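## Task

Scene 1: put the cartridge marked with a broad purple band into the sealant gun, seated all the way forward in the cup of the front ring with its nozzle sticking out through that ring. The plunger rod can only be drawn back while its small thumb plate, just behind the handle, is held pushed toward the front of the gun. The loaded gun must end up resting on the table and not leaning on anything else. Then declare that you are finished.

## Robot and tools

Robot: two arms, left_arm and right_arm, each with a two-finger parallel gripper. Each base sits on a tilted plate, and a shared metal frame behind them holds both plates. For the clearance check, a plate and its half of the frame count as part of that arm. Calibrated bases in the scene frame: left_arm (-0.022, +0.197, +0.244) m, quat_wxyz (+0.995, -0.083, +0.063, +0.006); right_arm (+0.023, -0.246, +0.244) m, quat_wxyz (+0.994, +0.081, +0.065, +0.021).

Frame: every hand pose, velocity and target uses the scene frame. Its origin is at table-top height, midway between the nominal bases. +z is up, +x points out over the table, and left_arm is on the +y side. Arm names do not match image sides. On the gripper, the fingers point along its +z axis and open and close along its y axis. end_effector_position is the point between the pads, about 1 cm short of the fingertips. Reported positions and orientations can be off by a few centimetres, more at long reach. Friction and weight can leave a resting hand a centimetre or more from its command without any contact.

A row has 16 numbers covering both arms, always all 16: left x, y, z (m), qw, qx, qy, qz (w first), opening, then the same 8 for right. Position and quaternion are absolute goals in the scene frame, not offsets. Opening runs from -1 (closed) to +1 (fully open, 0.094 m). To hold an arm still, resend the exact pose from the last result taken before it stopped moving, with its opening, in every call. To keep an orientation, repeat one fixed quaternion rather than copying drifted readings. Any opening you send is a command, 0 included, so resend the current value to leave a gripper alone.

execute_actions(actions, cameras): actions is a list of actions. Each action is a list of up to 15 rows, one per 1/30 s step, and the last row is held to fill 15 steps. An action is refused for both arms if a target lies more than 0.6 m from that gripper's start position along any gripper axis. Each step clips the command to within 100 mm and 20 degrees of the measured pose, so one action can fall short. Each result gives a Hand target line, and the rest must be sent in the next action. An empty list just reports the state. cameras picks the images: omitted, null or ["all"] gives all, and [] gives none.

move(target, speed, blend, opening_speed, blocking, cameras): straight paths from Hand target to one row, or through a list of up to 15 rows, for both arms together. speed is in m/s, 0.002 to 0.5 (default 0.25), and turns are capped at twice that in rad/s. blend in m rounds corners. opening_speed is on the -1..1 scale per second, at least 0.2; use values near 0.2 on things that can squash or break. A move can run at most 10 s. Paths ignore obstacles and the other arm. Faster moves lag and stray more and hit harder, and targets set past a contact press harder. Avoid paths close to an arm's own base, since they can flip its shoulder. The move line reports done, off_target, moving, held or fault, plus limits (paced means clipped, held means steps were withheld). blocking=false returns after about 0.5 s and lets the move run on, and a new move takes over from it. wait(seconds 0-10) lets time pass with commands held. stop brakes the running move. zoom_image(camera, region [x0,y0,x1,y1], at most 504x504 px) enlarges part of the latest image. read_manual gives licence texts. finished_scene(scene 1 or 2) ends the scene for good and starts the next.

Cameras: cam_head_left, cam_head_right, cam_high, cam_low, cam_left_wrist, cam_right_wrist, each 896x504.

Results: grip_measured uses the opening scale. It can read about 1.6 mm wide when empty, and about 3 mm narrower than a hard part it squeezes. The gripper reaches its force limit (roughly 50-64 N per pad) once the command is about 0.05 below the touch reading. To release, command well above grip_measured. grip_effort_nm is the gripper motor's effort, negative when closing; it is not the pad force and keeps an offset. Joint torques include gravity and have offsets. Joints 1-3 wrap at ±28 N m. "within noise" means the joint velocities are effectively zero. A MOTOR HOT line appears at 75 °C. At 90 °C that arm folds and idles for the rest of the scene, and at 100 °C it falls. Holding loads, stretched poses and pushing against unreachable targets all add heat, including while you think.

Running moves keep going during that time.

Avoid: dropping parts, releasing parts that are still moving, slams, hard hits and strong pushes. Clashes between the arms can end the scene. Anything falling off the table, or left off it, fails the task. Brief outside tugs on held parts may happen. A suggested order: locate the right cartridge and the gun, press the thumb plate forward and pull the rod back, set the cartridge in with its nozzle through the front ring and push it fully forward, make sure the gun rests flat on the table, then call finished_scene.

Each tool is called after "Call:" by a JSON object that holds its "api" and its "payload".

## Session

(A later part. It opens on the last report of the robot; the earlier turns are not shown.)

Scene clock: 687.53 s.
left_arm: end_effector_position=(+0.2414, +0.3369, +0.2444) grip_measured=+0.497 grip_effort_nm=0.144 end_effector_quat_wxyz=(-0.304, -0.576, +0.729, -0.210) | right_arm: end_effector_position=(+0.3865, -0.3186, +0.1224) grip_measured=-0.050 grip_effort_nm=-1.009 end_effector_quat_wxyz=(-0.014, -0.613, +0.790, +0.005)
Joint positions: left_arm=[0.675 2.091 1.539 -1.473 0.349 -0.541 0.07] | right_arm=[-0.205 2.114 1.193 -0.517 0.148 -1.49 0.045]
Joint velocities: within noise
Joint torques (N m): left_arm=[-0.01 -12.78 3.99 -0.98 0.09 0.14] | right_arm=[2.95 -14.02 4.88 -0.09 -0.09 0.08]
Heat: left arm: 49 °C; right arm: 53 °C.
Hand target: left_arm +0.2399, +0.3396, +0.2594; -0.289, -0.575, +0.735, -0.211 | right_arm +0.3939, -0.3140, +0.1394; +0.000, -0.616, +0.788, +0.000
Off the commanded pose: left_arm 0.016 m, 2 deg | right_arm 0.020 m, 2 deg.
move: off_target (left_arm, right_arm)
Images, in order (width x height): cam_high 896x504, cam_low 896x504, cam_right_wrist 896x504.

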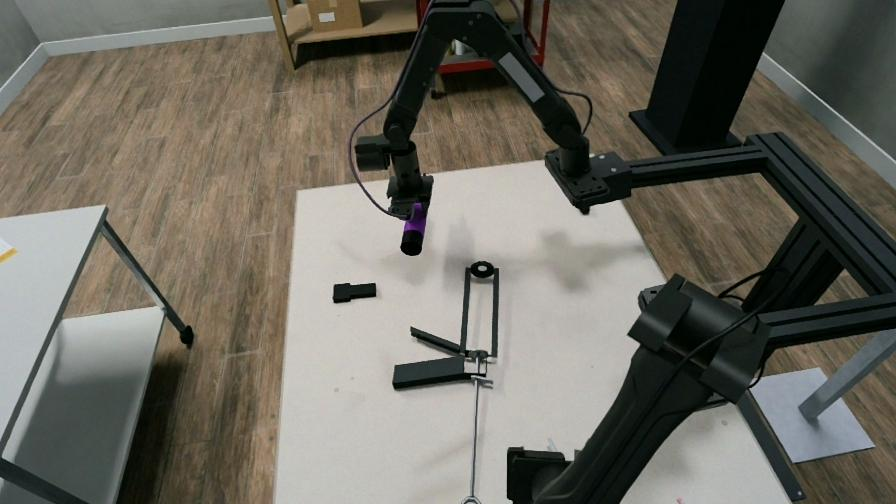

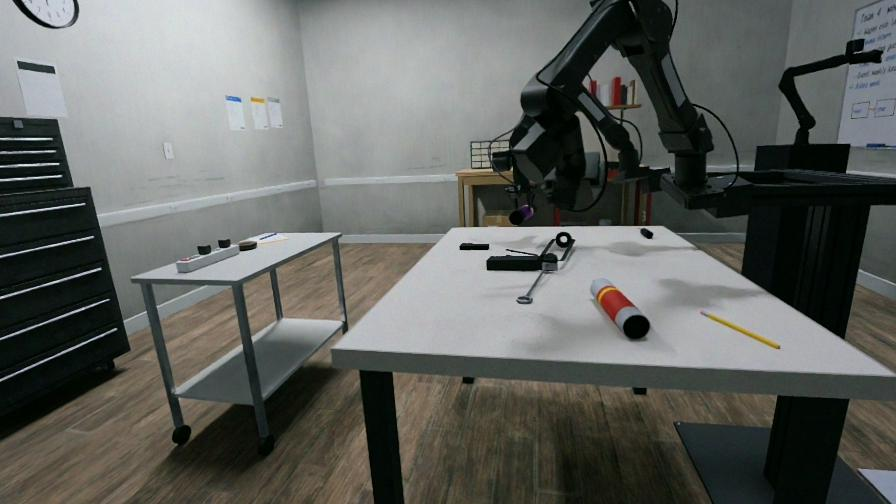

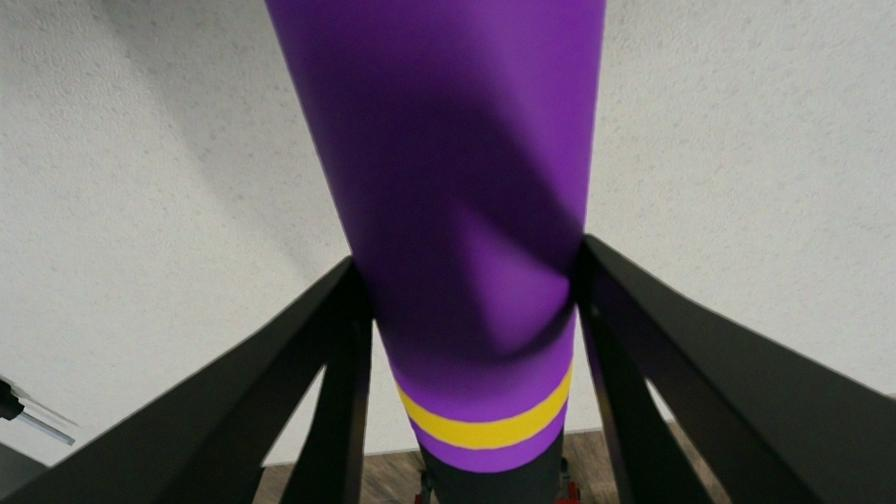

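Call:
{"api": "move", "payload": {"target": [[0.24,0.34,0.26,0.289,0.575,-0.735,0.211,0.5,0.38,-0.29,0.18,0,-0.6074,0.7944,0,-0.1],[0.24,0.34,0.26,0.289,0.575,-0.735,0.211,0.5,0.306,0.033,0.18,0.0693,-0.6051,0.7914,0.0530,-0.1]], "speed": 0.15}}

Scene clock: 713.33 s.
left_arm: end_effector_position=(+0.2414, +0.3369, +0.2444) grip_measured=+0.497 grip_effort_nm=0.134 end_effector_quat_wxyz=(-0.304, -0.576, +0.729, -0.210) | right_arm: end_effector_position=(+0.2978, +0.0179, +0.1727) grip_measured=-0.050 grip_effort_nm=-1.009 end_effector_quat_wxyz=(+0.048, -0.607, +0.792, +0.044)
Joint positions: left_arm=[0.675 2.091 1.539 -1.473 0.349 -0.541 0.07] | right_arm=[0.741 2.164 1.205 -0.521 0.131 -0.541 0.045]
Joint velocities: within noise
Joint torques (N m): left_arm=[-0.03 -12.9 3.96 -0.96 0.12 0.18] | right_arm=[3.22 -9.44 8.03 0.59 -0.12 0.07]
Heat: left arm: 49 °C; right arm: 60 °C.
Hand target: left_arm +0.2399, +0.3396, +0.2594; -0.289, -0.575, +0.735, -0.211 | right_arm +0.3057, +0.0326, +0.1805; +0.069, -0.605, +0.791, +0.053
Off the commanded pose: left_arm 0.016 m, 2 deg | right_arm 0.019 m, 3 deg.
move: off_target (left_arm, right_arm)

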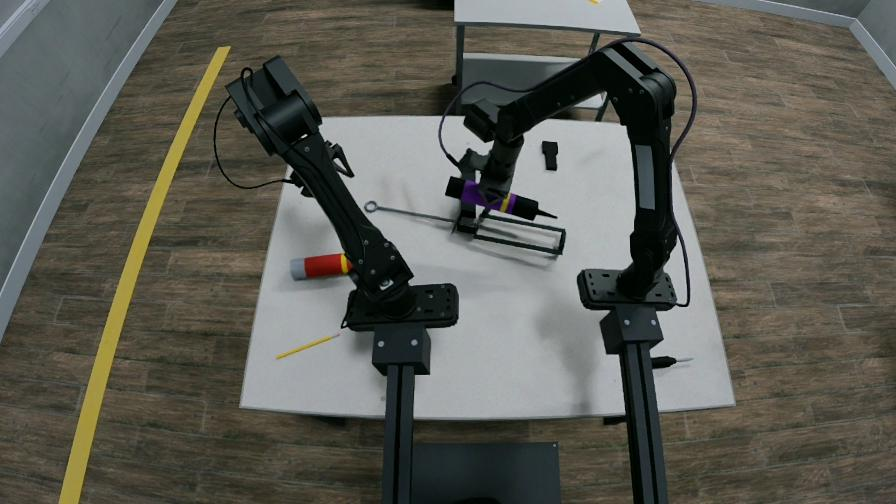

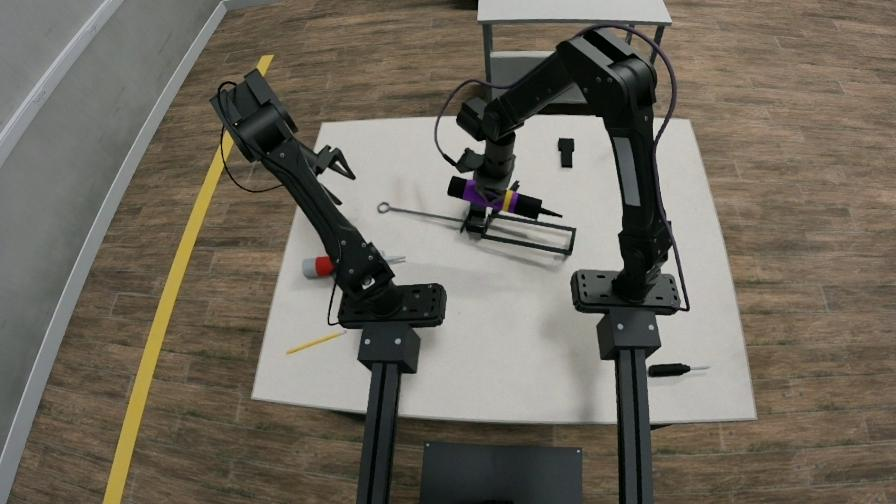

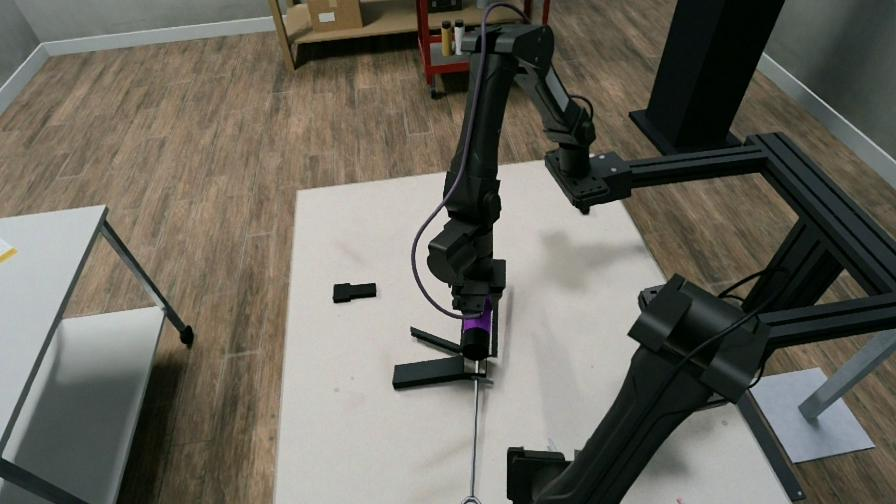

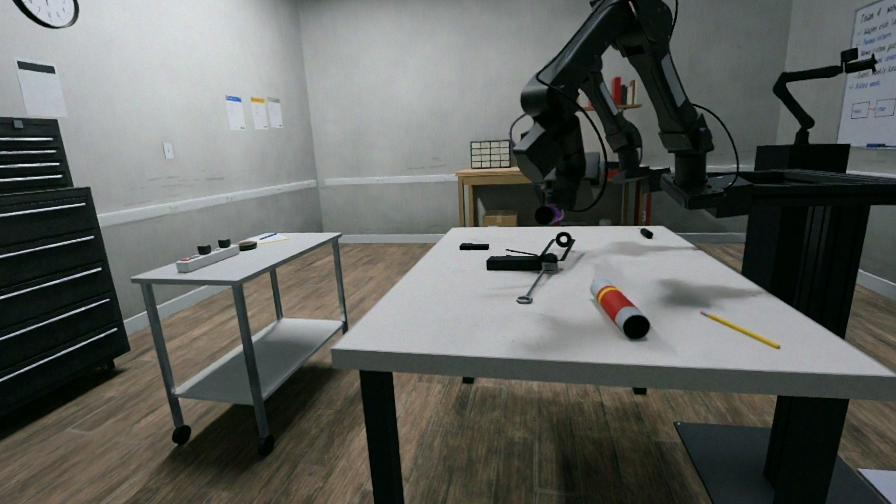

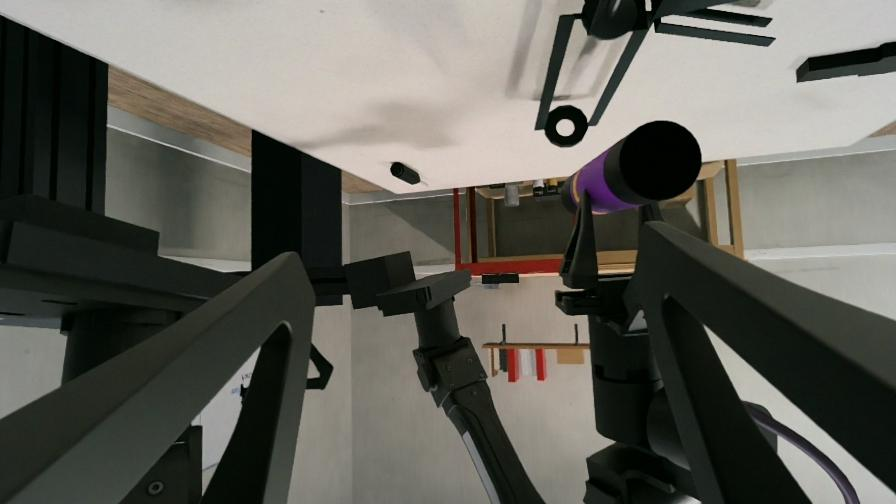

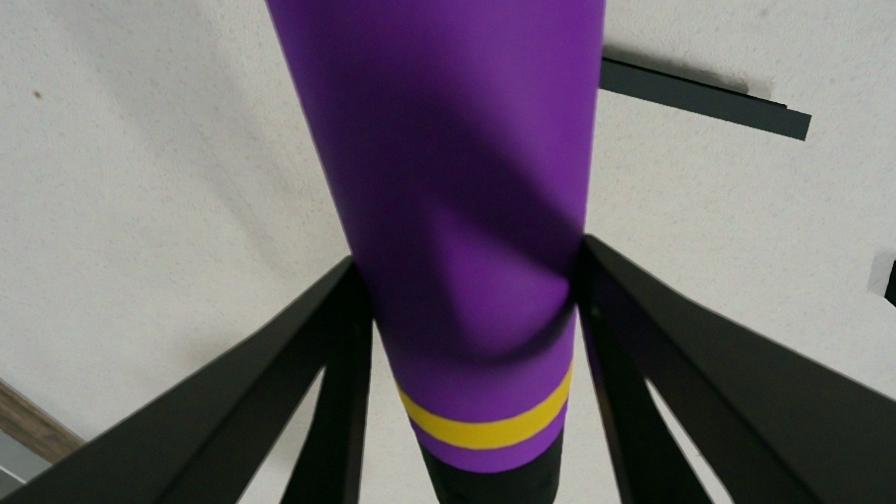

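Call:
{"api": "move", "payload": {"target": [[0.24,0.30,0.27,0.137,0.6052,-0.777,0.1067,0.5,0.306,0.037,0.17,0.0693,-0.6051,0.7914,0.0530,-0.1]], "speed": 0.15, "cameras": ["cam_left_wrist","cam_right_wrist"]}}

Scene clock: 720.33 s.
left_arm: end_effector_position=(+0.2355, +0.2987, +0.2624) grip_measured=+0.497 grip_effort_nm=0.134 end_effector_quat_wxyz=(-0.160, -0.603, +0.774, -0.106) | right_arm: end_effector_position=(+0.2965, +0.0195, +0.1628) grip_measured=-0.050 grip_effort_nm=-1.009 end_effector_quat_wxyz=(+0.044, -0.607, +0.793, +0.044)
Joint positions: left_arm=[0.461 1.677 1.159 -1.145 0.177 -0.831 0.07] | right_arm=[0.741 2.196 1.211 -0.504 0.131 -0.538 0.045]
Joint velocities: within noise
Joint torques (N m): left_arm=[-1.69 -9.47 4.62 -0.12 0.08 -0.11] | right_arm=[3.43 -9.52 7.9 0.67 -0.11 0.07]
Heat: left arm: 50 °C; right arm: 58 °C.
Hand target: left_arm +0.2400, +0.2999, +0.2700; -0.137, -0.605, +0.777, -0.107 | right_arm +0.3056, +0.0365, +0.1707; +0.069, -0.605, +0.791, +0.053
Off the commanded pose: left_arm 0.009 m, 3 deg | right_arm 0.021 m, 3 deg.
move: off_target (left_arm, right_arm)
Images, in order (width x height): cam_left_wrist 896x504, cam_right_wrist 896x504.

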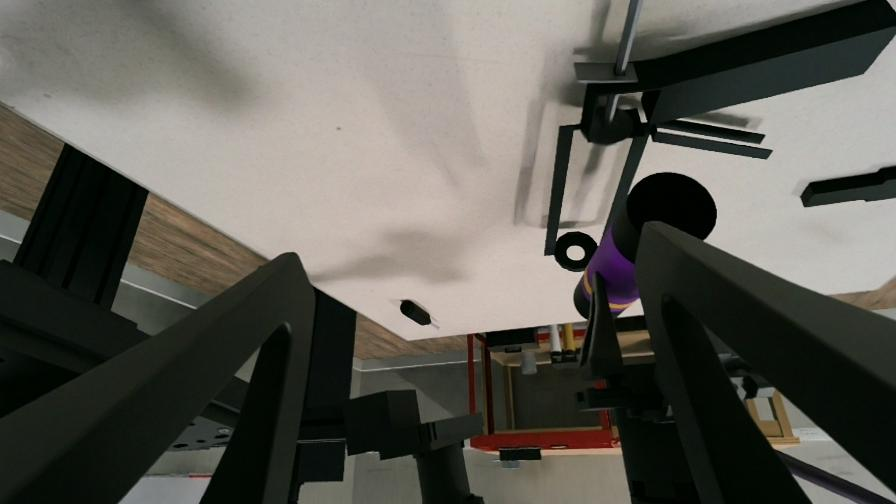

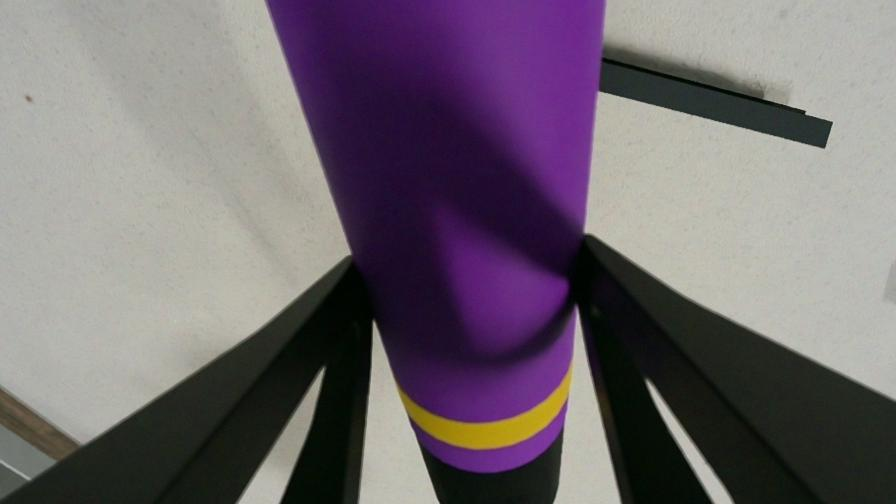

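Call:
{"api": "move", "payload": {"target": [[0.24,0.30,0.27,0.137,0.6052,-0.777,0.1067,0.5,0.308,0.036,0.10,0.0899,-0.6035,0.7893,0.0688,-0.1]], "speed": 0.1, "cameras": ["cam_left_wrist","cam_right_wrist"]}}

Call:
{"api": "zoom_image", "payload": {"camera": "cam_left_wrist", "region": [480, 50, 800, 350]}}

Scene clock: 727.20 s.
left_arm: end_effector_position=(+0.2357, +0.2990, +0.2623) grip_measured=+0.497 grip_effort_nm=0.129 end_effector_quat_wxyz=(-0.160, -0.604, +0.774, -0.105) | right_arm: end_effector_position=(+0.3029, +0.0275, +0.0977) grip_measured=-0.050 grip_effort_nm=-1.009 end_effector_quat_wxyz=(+0.073, -0.605, +0.791, +0.056)
Joint positions: left_arm=[0.461 1.677 1.159 -1.144 0.176 -0.832 0.07] | right_arm=[0.698 2.369 1.168 -0.221 0.106 -0.588 0.045]
Joint velocities: within noise
Joint torques (N m): left_arm=[-1.68 -9.44 4.51 -0.09 0.05 -0.11] | right_arm=[2.22 -10.26 4.53 0.89 -0.25 -0.03]
Heat: left arm: 49 °C; right arm: 56 °C.
Hand target: left_arm +0.2399, +0.3000, +0.2700; -0.137, -0.605, +0.777, -0.107 | right_arm +0.3080, +0.0358, +0.1003; +0.090, -0.604, +0.789, +0.069
Off the commanded pose: left_arm 0.009 m, 3 deg | right_arm 0.010 m, 2 deg.
move: off_target (left_arm)
Images, in order (width x height): cam_left_wrist 896x504, cam_right_wrist 896x504.

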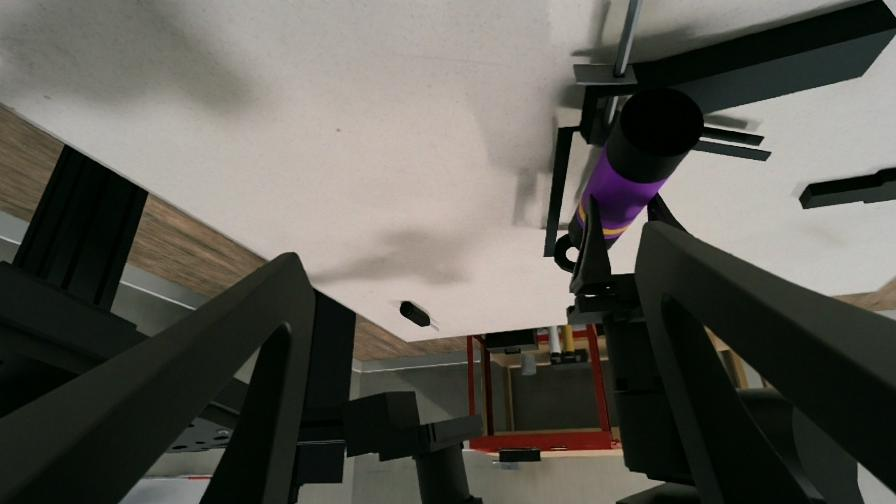

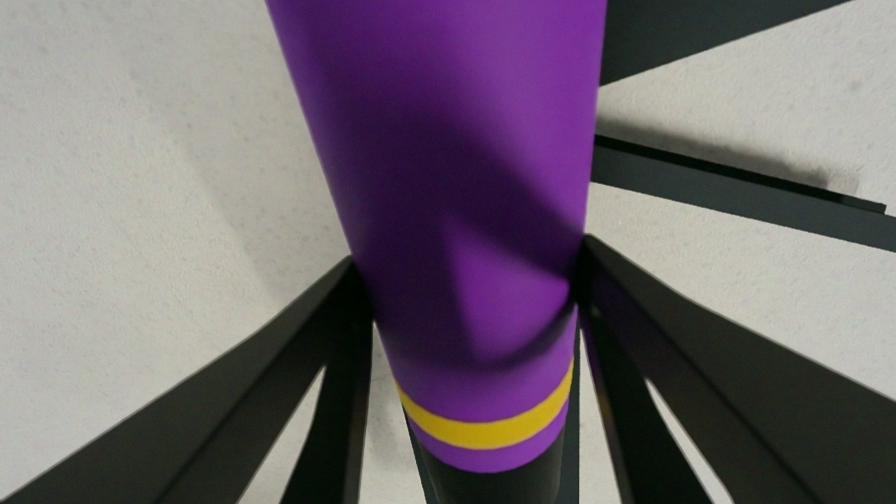

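Scaled by 1.575 from the camera's 896x504 image, which has a finer 1280x720 frame.

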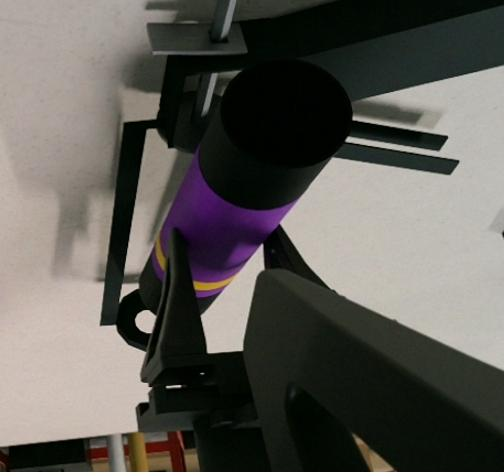

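Call:
{"api": "zoom_image", "payload": {"camera": "cam_right_wrist", "region": [340, 340, 640, 504]}}

Scaled by 1.680 from the camera's 896x504 image, which has a finer 1280x720 frame.

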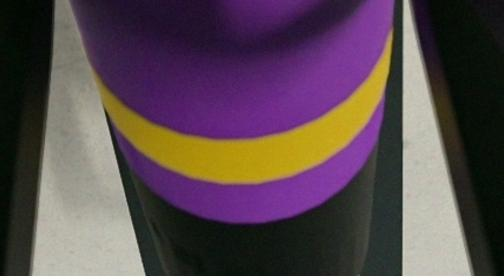

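Call:
{"api": "move", "payload": {"target": [[0.24,0.30,0.27,0.137,0.6052,-0.777,0.1067,0.5,0.311,0.036,0.082,0.0899,-0.6035,0.7893,0.0688,-0.1]], "speed": 0.08, "cameras": ["cam_left_wrist","cam_right_wrist"]}}

Call:
{"api": "zoom_image", "payload": {"camera": "cam_left_wrist", "region": [520, 60, 720, 300]}}

Call:
{"api": "zoom_image", "payload": {"camera": "cam_right_wrist", "region": [340, 340, 640, 504]}}

Scene clock: 753.43 s.
left_arm: end_effector_position=(+0.2358, +0.2990, +0.2623) grip_measured=+0.497 grip_effort_nm=0.139 end_effector_quat_wxyz=(-0.159, -0.604, +0.774, -0.105) | right_arm: end_effector_position=(+0.3006, +0.0244, +0.0832) grip_measured=-0.050 grip_effort_nm=-1.009 end_effector_quat_wxyz=(+0.068, -0.607, +0.790, +0.058)
Joint positions: left_arm=[0.461 1.677 1.159 -1.143 0.176 -0.832 0.07] | right_arm=[0.686 2.409 1.168 -0.191 0.1 -0.604 0.045]
Joint velocities: within noise
Joint torques (N m): left_arm=[-1.74 -9.59 4.67 -0.09 0.04 -0.12] | right_arm=[1.99 -8.99 5.81 0.97 -0.24 -0.04]
Heat: left arm: 49 °C; right arm: 52 °C.
Hand target: left_arm +0.2399, +0.2999, +0.2700; -0.137, -0.605, +0.777, -0.107 | right_arm +0.3109, +0.0355, +0.0827; +0.090, -0.604, +0.789, +0.069
Off the commanded pose: left_arm 0.009 m, 3 deg | right_arm 0.016 m, 3 deg.
move: off_target (left_arm, right_arm)
Images, in order (width x height): cam_left_wrist 896x504, cam_right_wrist 896x504.

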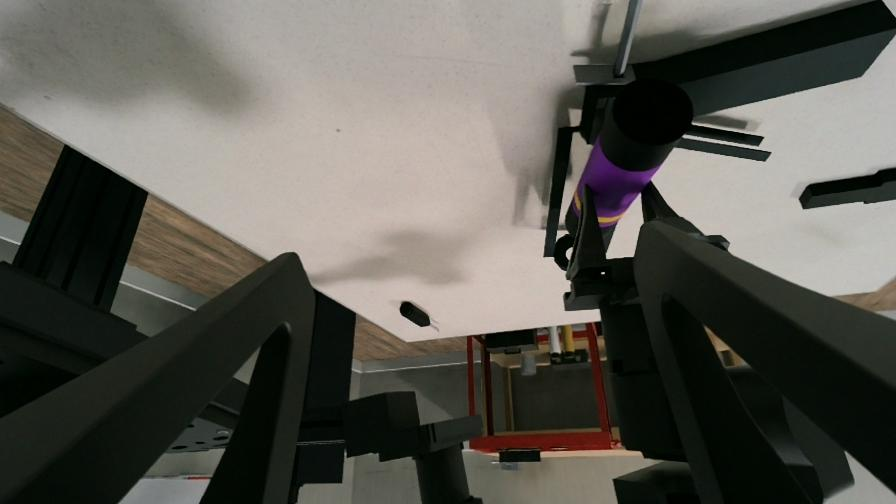

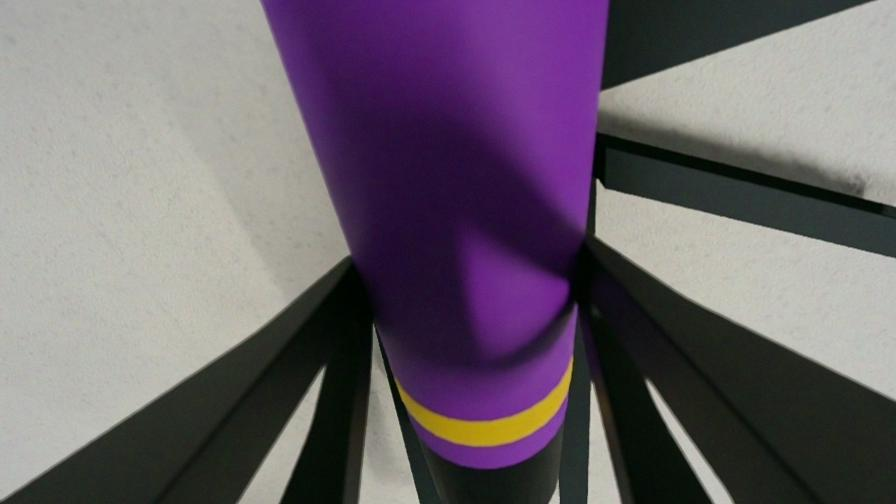

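Scaled by 2.100 from the camera's 896x504 image, which has a finer 1280x720 frame.

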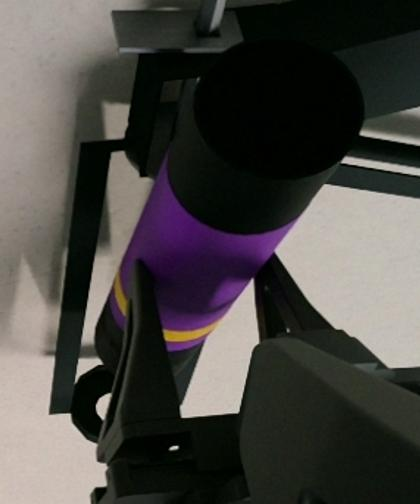

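Scaled by 1.680 from the camera's 896x504 image, which has a finer 1280x720 frame.

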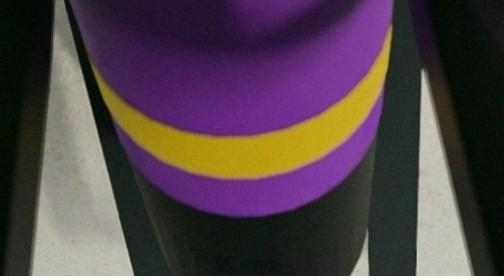

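Call:
{"api": "move", "payload": {"target": [[0.24,0.30,0.27,0.137,0.6052,-0.777,0.1067,0.5,0.308,0.03,0.10,0.1106,-0.6015,0.7867,0.0845,-0.1],[0.24,0.30,0.27,0.137,0.6052,-0.777,0.1067,0.5,0.302,-0.016,0.092,0.1106,-0.6015,0.7867,0.0845,-0.1]], "speed": 0.08, "cameras": ["cam_left_wrist","cam_right_wrist"]}}

Call:
{"api": "zoom_image", "payload": {"camera": "cam_left_wrist", "region": [520, 60, 720, 300]}}

Call:
{"api": "zoom_image", "payload": {"camera": "cam_right_wrist", "region": [340, 340, 640, 504]}}

Scene clock: 764.43 s.
left_arm: end_effector_position=(+0.2359, +0.2991, +0.2622) grip_measured=+0.497 grip_effort_nm=0.144 end_effector_quat_wxyz=(-0.159, -0.604, +0.774, -0.105) | right_arm: end_effector_position=(+0.2861, -0.0292, +0.0747) grip_measured=-0.050 grip_effort_nm=-1.009 end_effector_quat_wxyz=(+0.072, -0.605, +0.789, +0.072)
Joint positions: left_arm=[0.461 1.677 1.159 -1.143 0.176 -0.832 0.07] | right_arm=[0.57 2.326 0.939 -0.028 0.055 -0.716 0.045]
Joint velocities: within noise
Joint torques (N m): left_arm=[-1.57 -9.55 4.68 -0.1 0.08 -0.11] | right_arm=[2.15 -13.42 3.04 0.79 -0.32 -0.04]
Heat: left arm: 48 °C; right arm: 52 °C.
Hand target: left_arm +0.2400, +0.2999, +0.2700; -0.137, -0.605, +0.777, -0.107 | right_arm +0.3018, -0.0165, +0.0919; +0.110, -0.602, +0.786, +0.084
Off the commanded pose: left_arm 0.009 m, 3 deg | right_arm 0.027 m, 5 deg.
move: off_target (left_arm, right_arm)
Images, in order (width x height): cam_left_wrist 896x504, cam_right_wrist 896x504.

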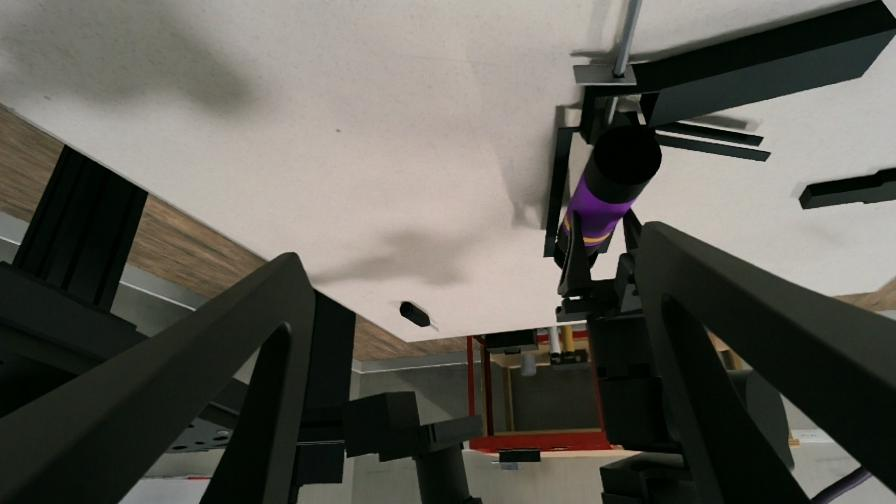

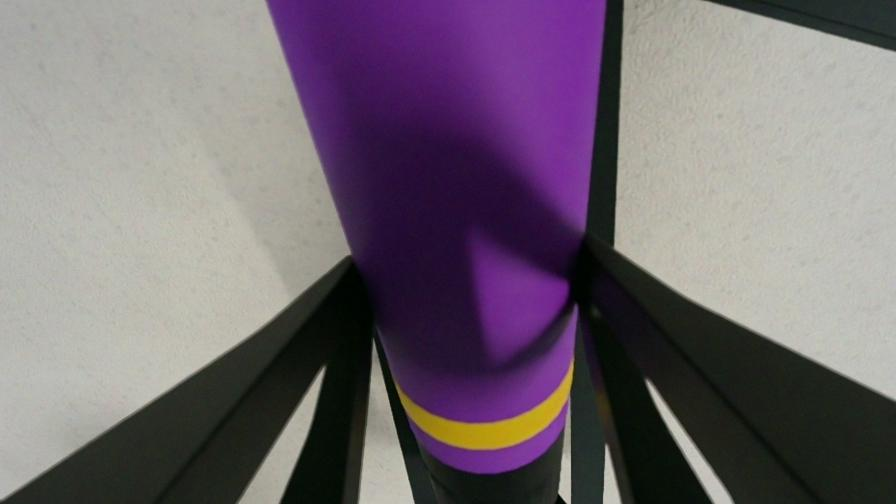

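Scaled by 2.100 from the camera's 896x504 image, which has a finer 1280x720 frame.

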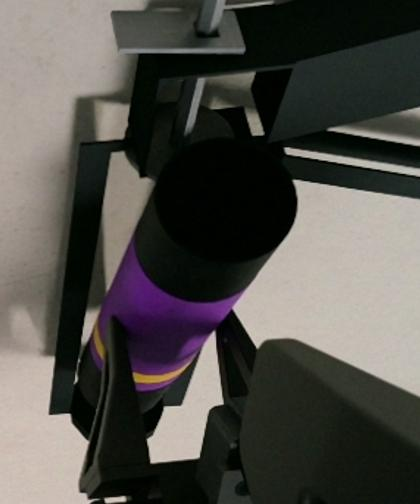

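Scaled by 1.680 from the camera's 896x504 image, which has a finer 1280x720 frame.

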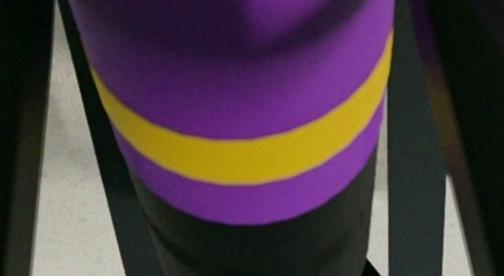

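Call:
{"api": "zoom_image", "payload": {"camera": "cam_left_wrist", "region": [530, 200, 650, 300]}}

Call:
{"api": "zoom_image", "payload": {"camera": "cam_right_wrist", "region": [400, 420, 500, 504]}}

Call:
{"api": "wait", "payload": {"seconds": 0.2}}

Scaled by 4.200 from the camera's 896x504 image, which has a finer 1280x720 frame.

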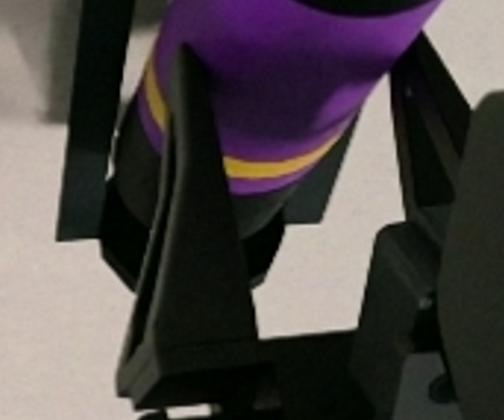

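Scaled by 5.040 from the camera's 896x504 image, which has a finer 1280x720 frame.

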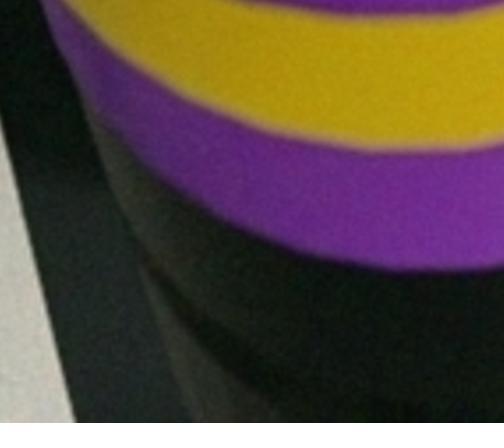

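Scene clock: 775.53 s.
left_arm: end_effector_position=(+0.2359, +0.2991, +0.2622) grip_measured=+0.497 grip_effort_nm=0.139 end_effector_quat_wxyz=(-0.159, -0.604, +0.774, -0.105) | right_arm: end_effector_position=(+0.2862, -0.0290, +0.0747) grip_measured=-0.050 grip_effort_nm=-1.004 end_effector_quat_wxyz=(+0.072, -0.605, +0.789, +0.072)
Joint positions: left_arm=[0.461 1.677 1.159 -1.143 0.176 -0.832 0.07] | right_arm=[0.57 2.326 0.939 -0.027 0.055 -0.716 0.045]
Joint velocities: within noise
Joint torques (N m): left_arm=[-1.59 -9.46 4.72 -0.11 0.05 -0.08] | right_arm=[2.11 -13.41 3.06 0.8 -0.33 -0.05]
Heat: left arm: 48 °C; right arm: 58 °C.
Hand target: left_arm +0.2399, +0.3000, +0.2700; -0.137, -0.605, +0.777, -0.107 | right_arm +0.3018, -0.0164, +0.0919; +0.110, -0.602, +0.787, +0.084
Tool commands: left_gripper/opening=+0.5 right_gripper/opening=-0.1
Off the commanded pose: left_arm 0.009 m, 3 deg | right_arm 0.027 m, 5 deg.
wait: 0.20 s; at rest from the start

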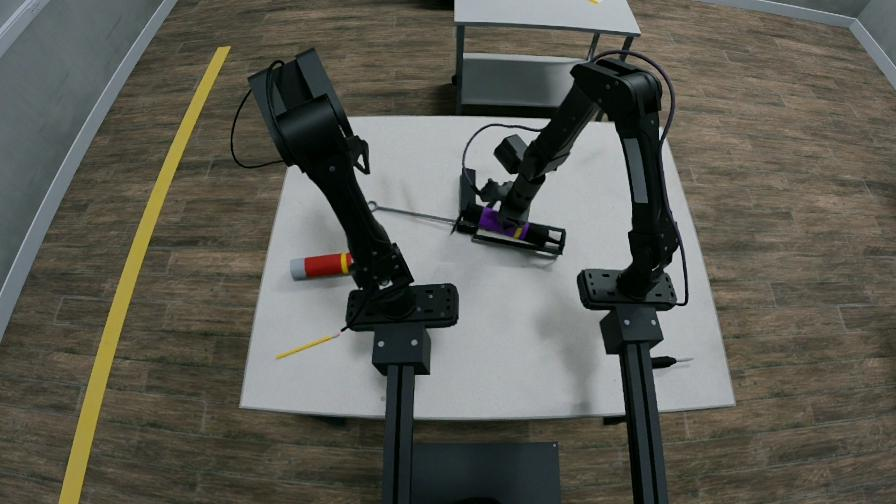

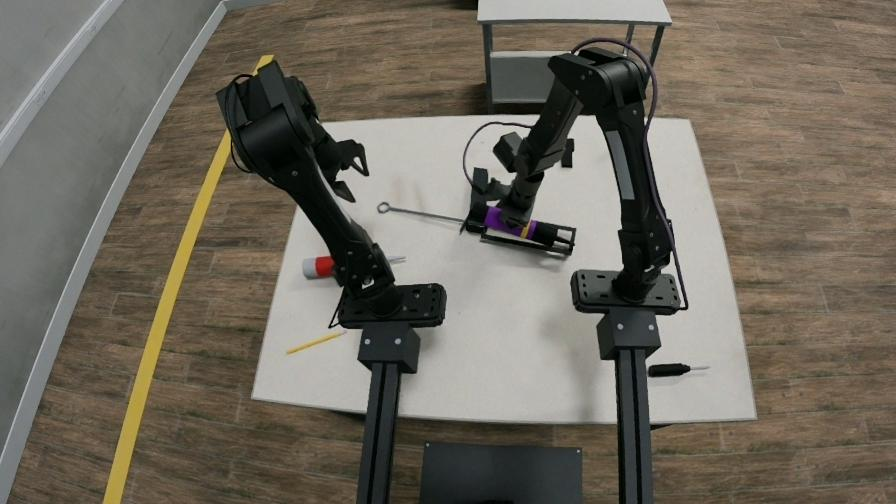

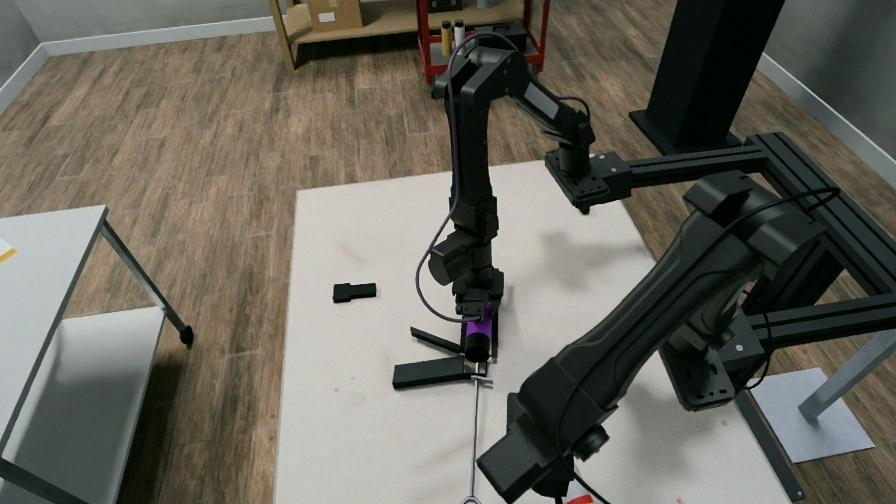

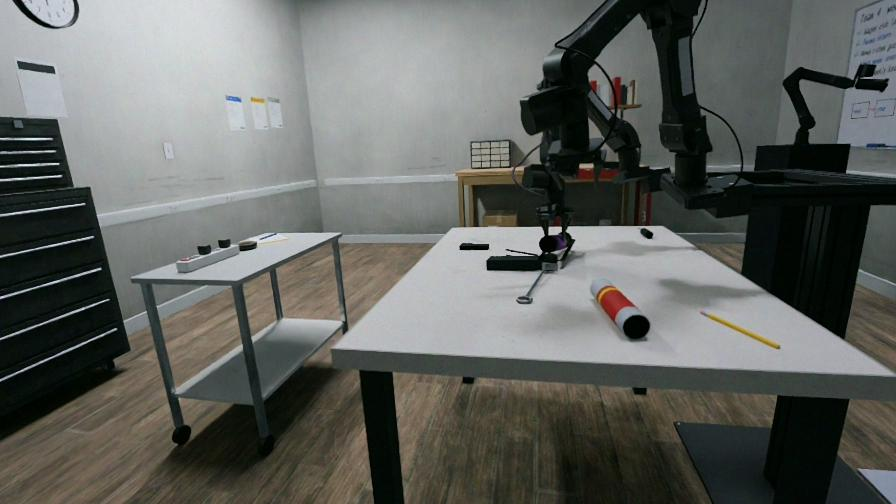

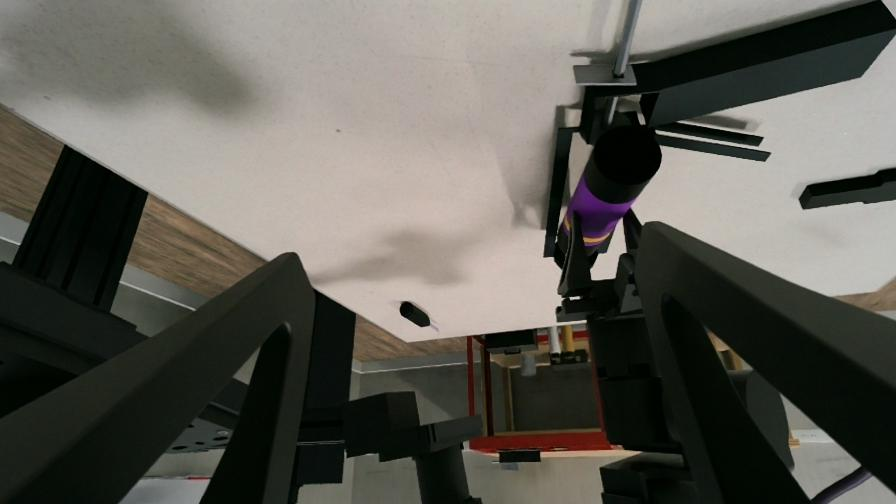

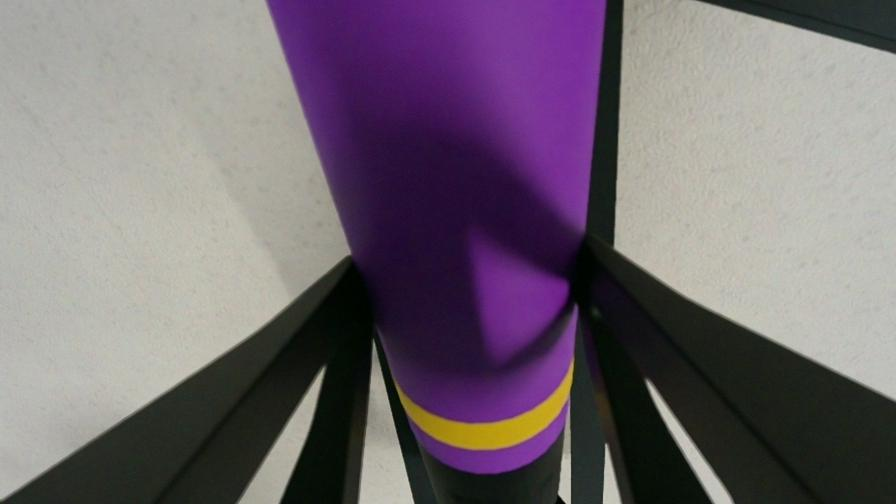

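Call:
{"api": "zoom_image", "payload": {"camera": "cam_head_left", "region": [430, 160, 600, 280]}}

Call:
{"api": "zoom_image", "payload": {"camera": "cam_head_right", "region": [440, 160, 610, 280]}}

Call:
{"api": "zoom_image", "payload": {"camera": "cam_high", "region": [400, 230, 560, 400]}}

Scaled by 2.965 from the camera's 896x504 image, which has a finer 1280x720 frame.

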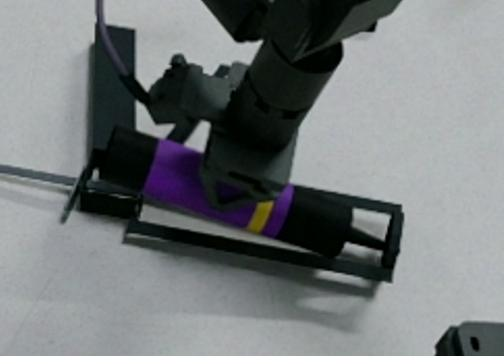

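Scaled by 2.965 from the camera's 896x504 image, which has a finer 1280x720 frame.

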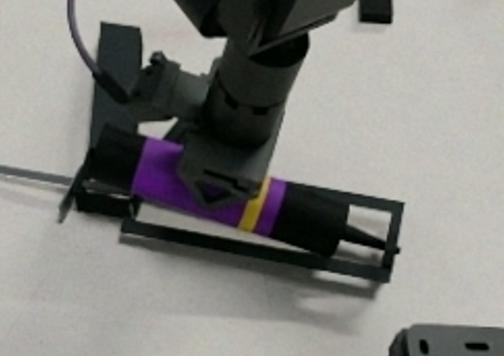

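Scaled by 2.965 from the camera's 896x504 image, which has a finer 1280x720 frame.

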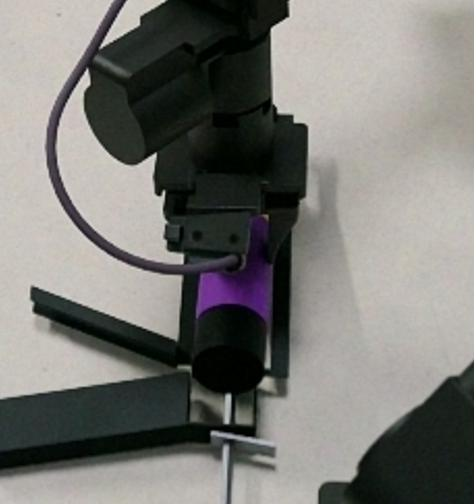

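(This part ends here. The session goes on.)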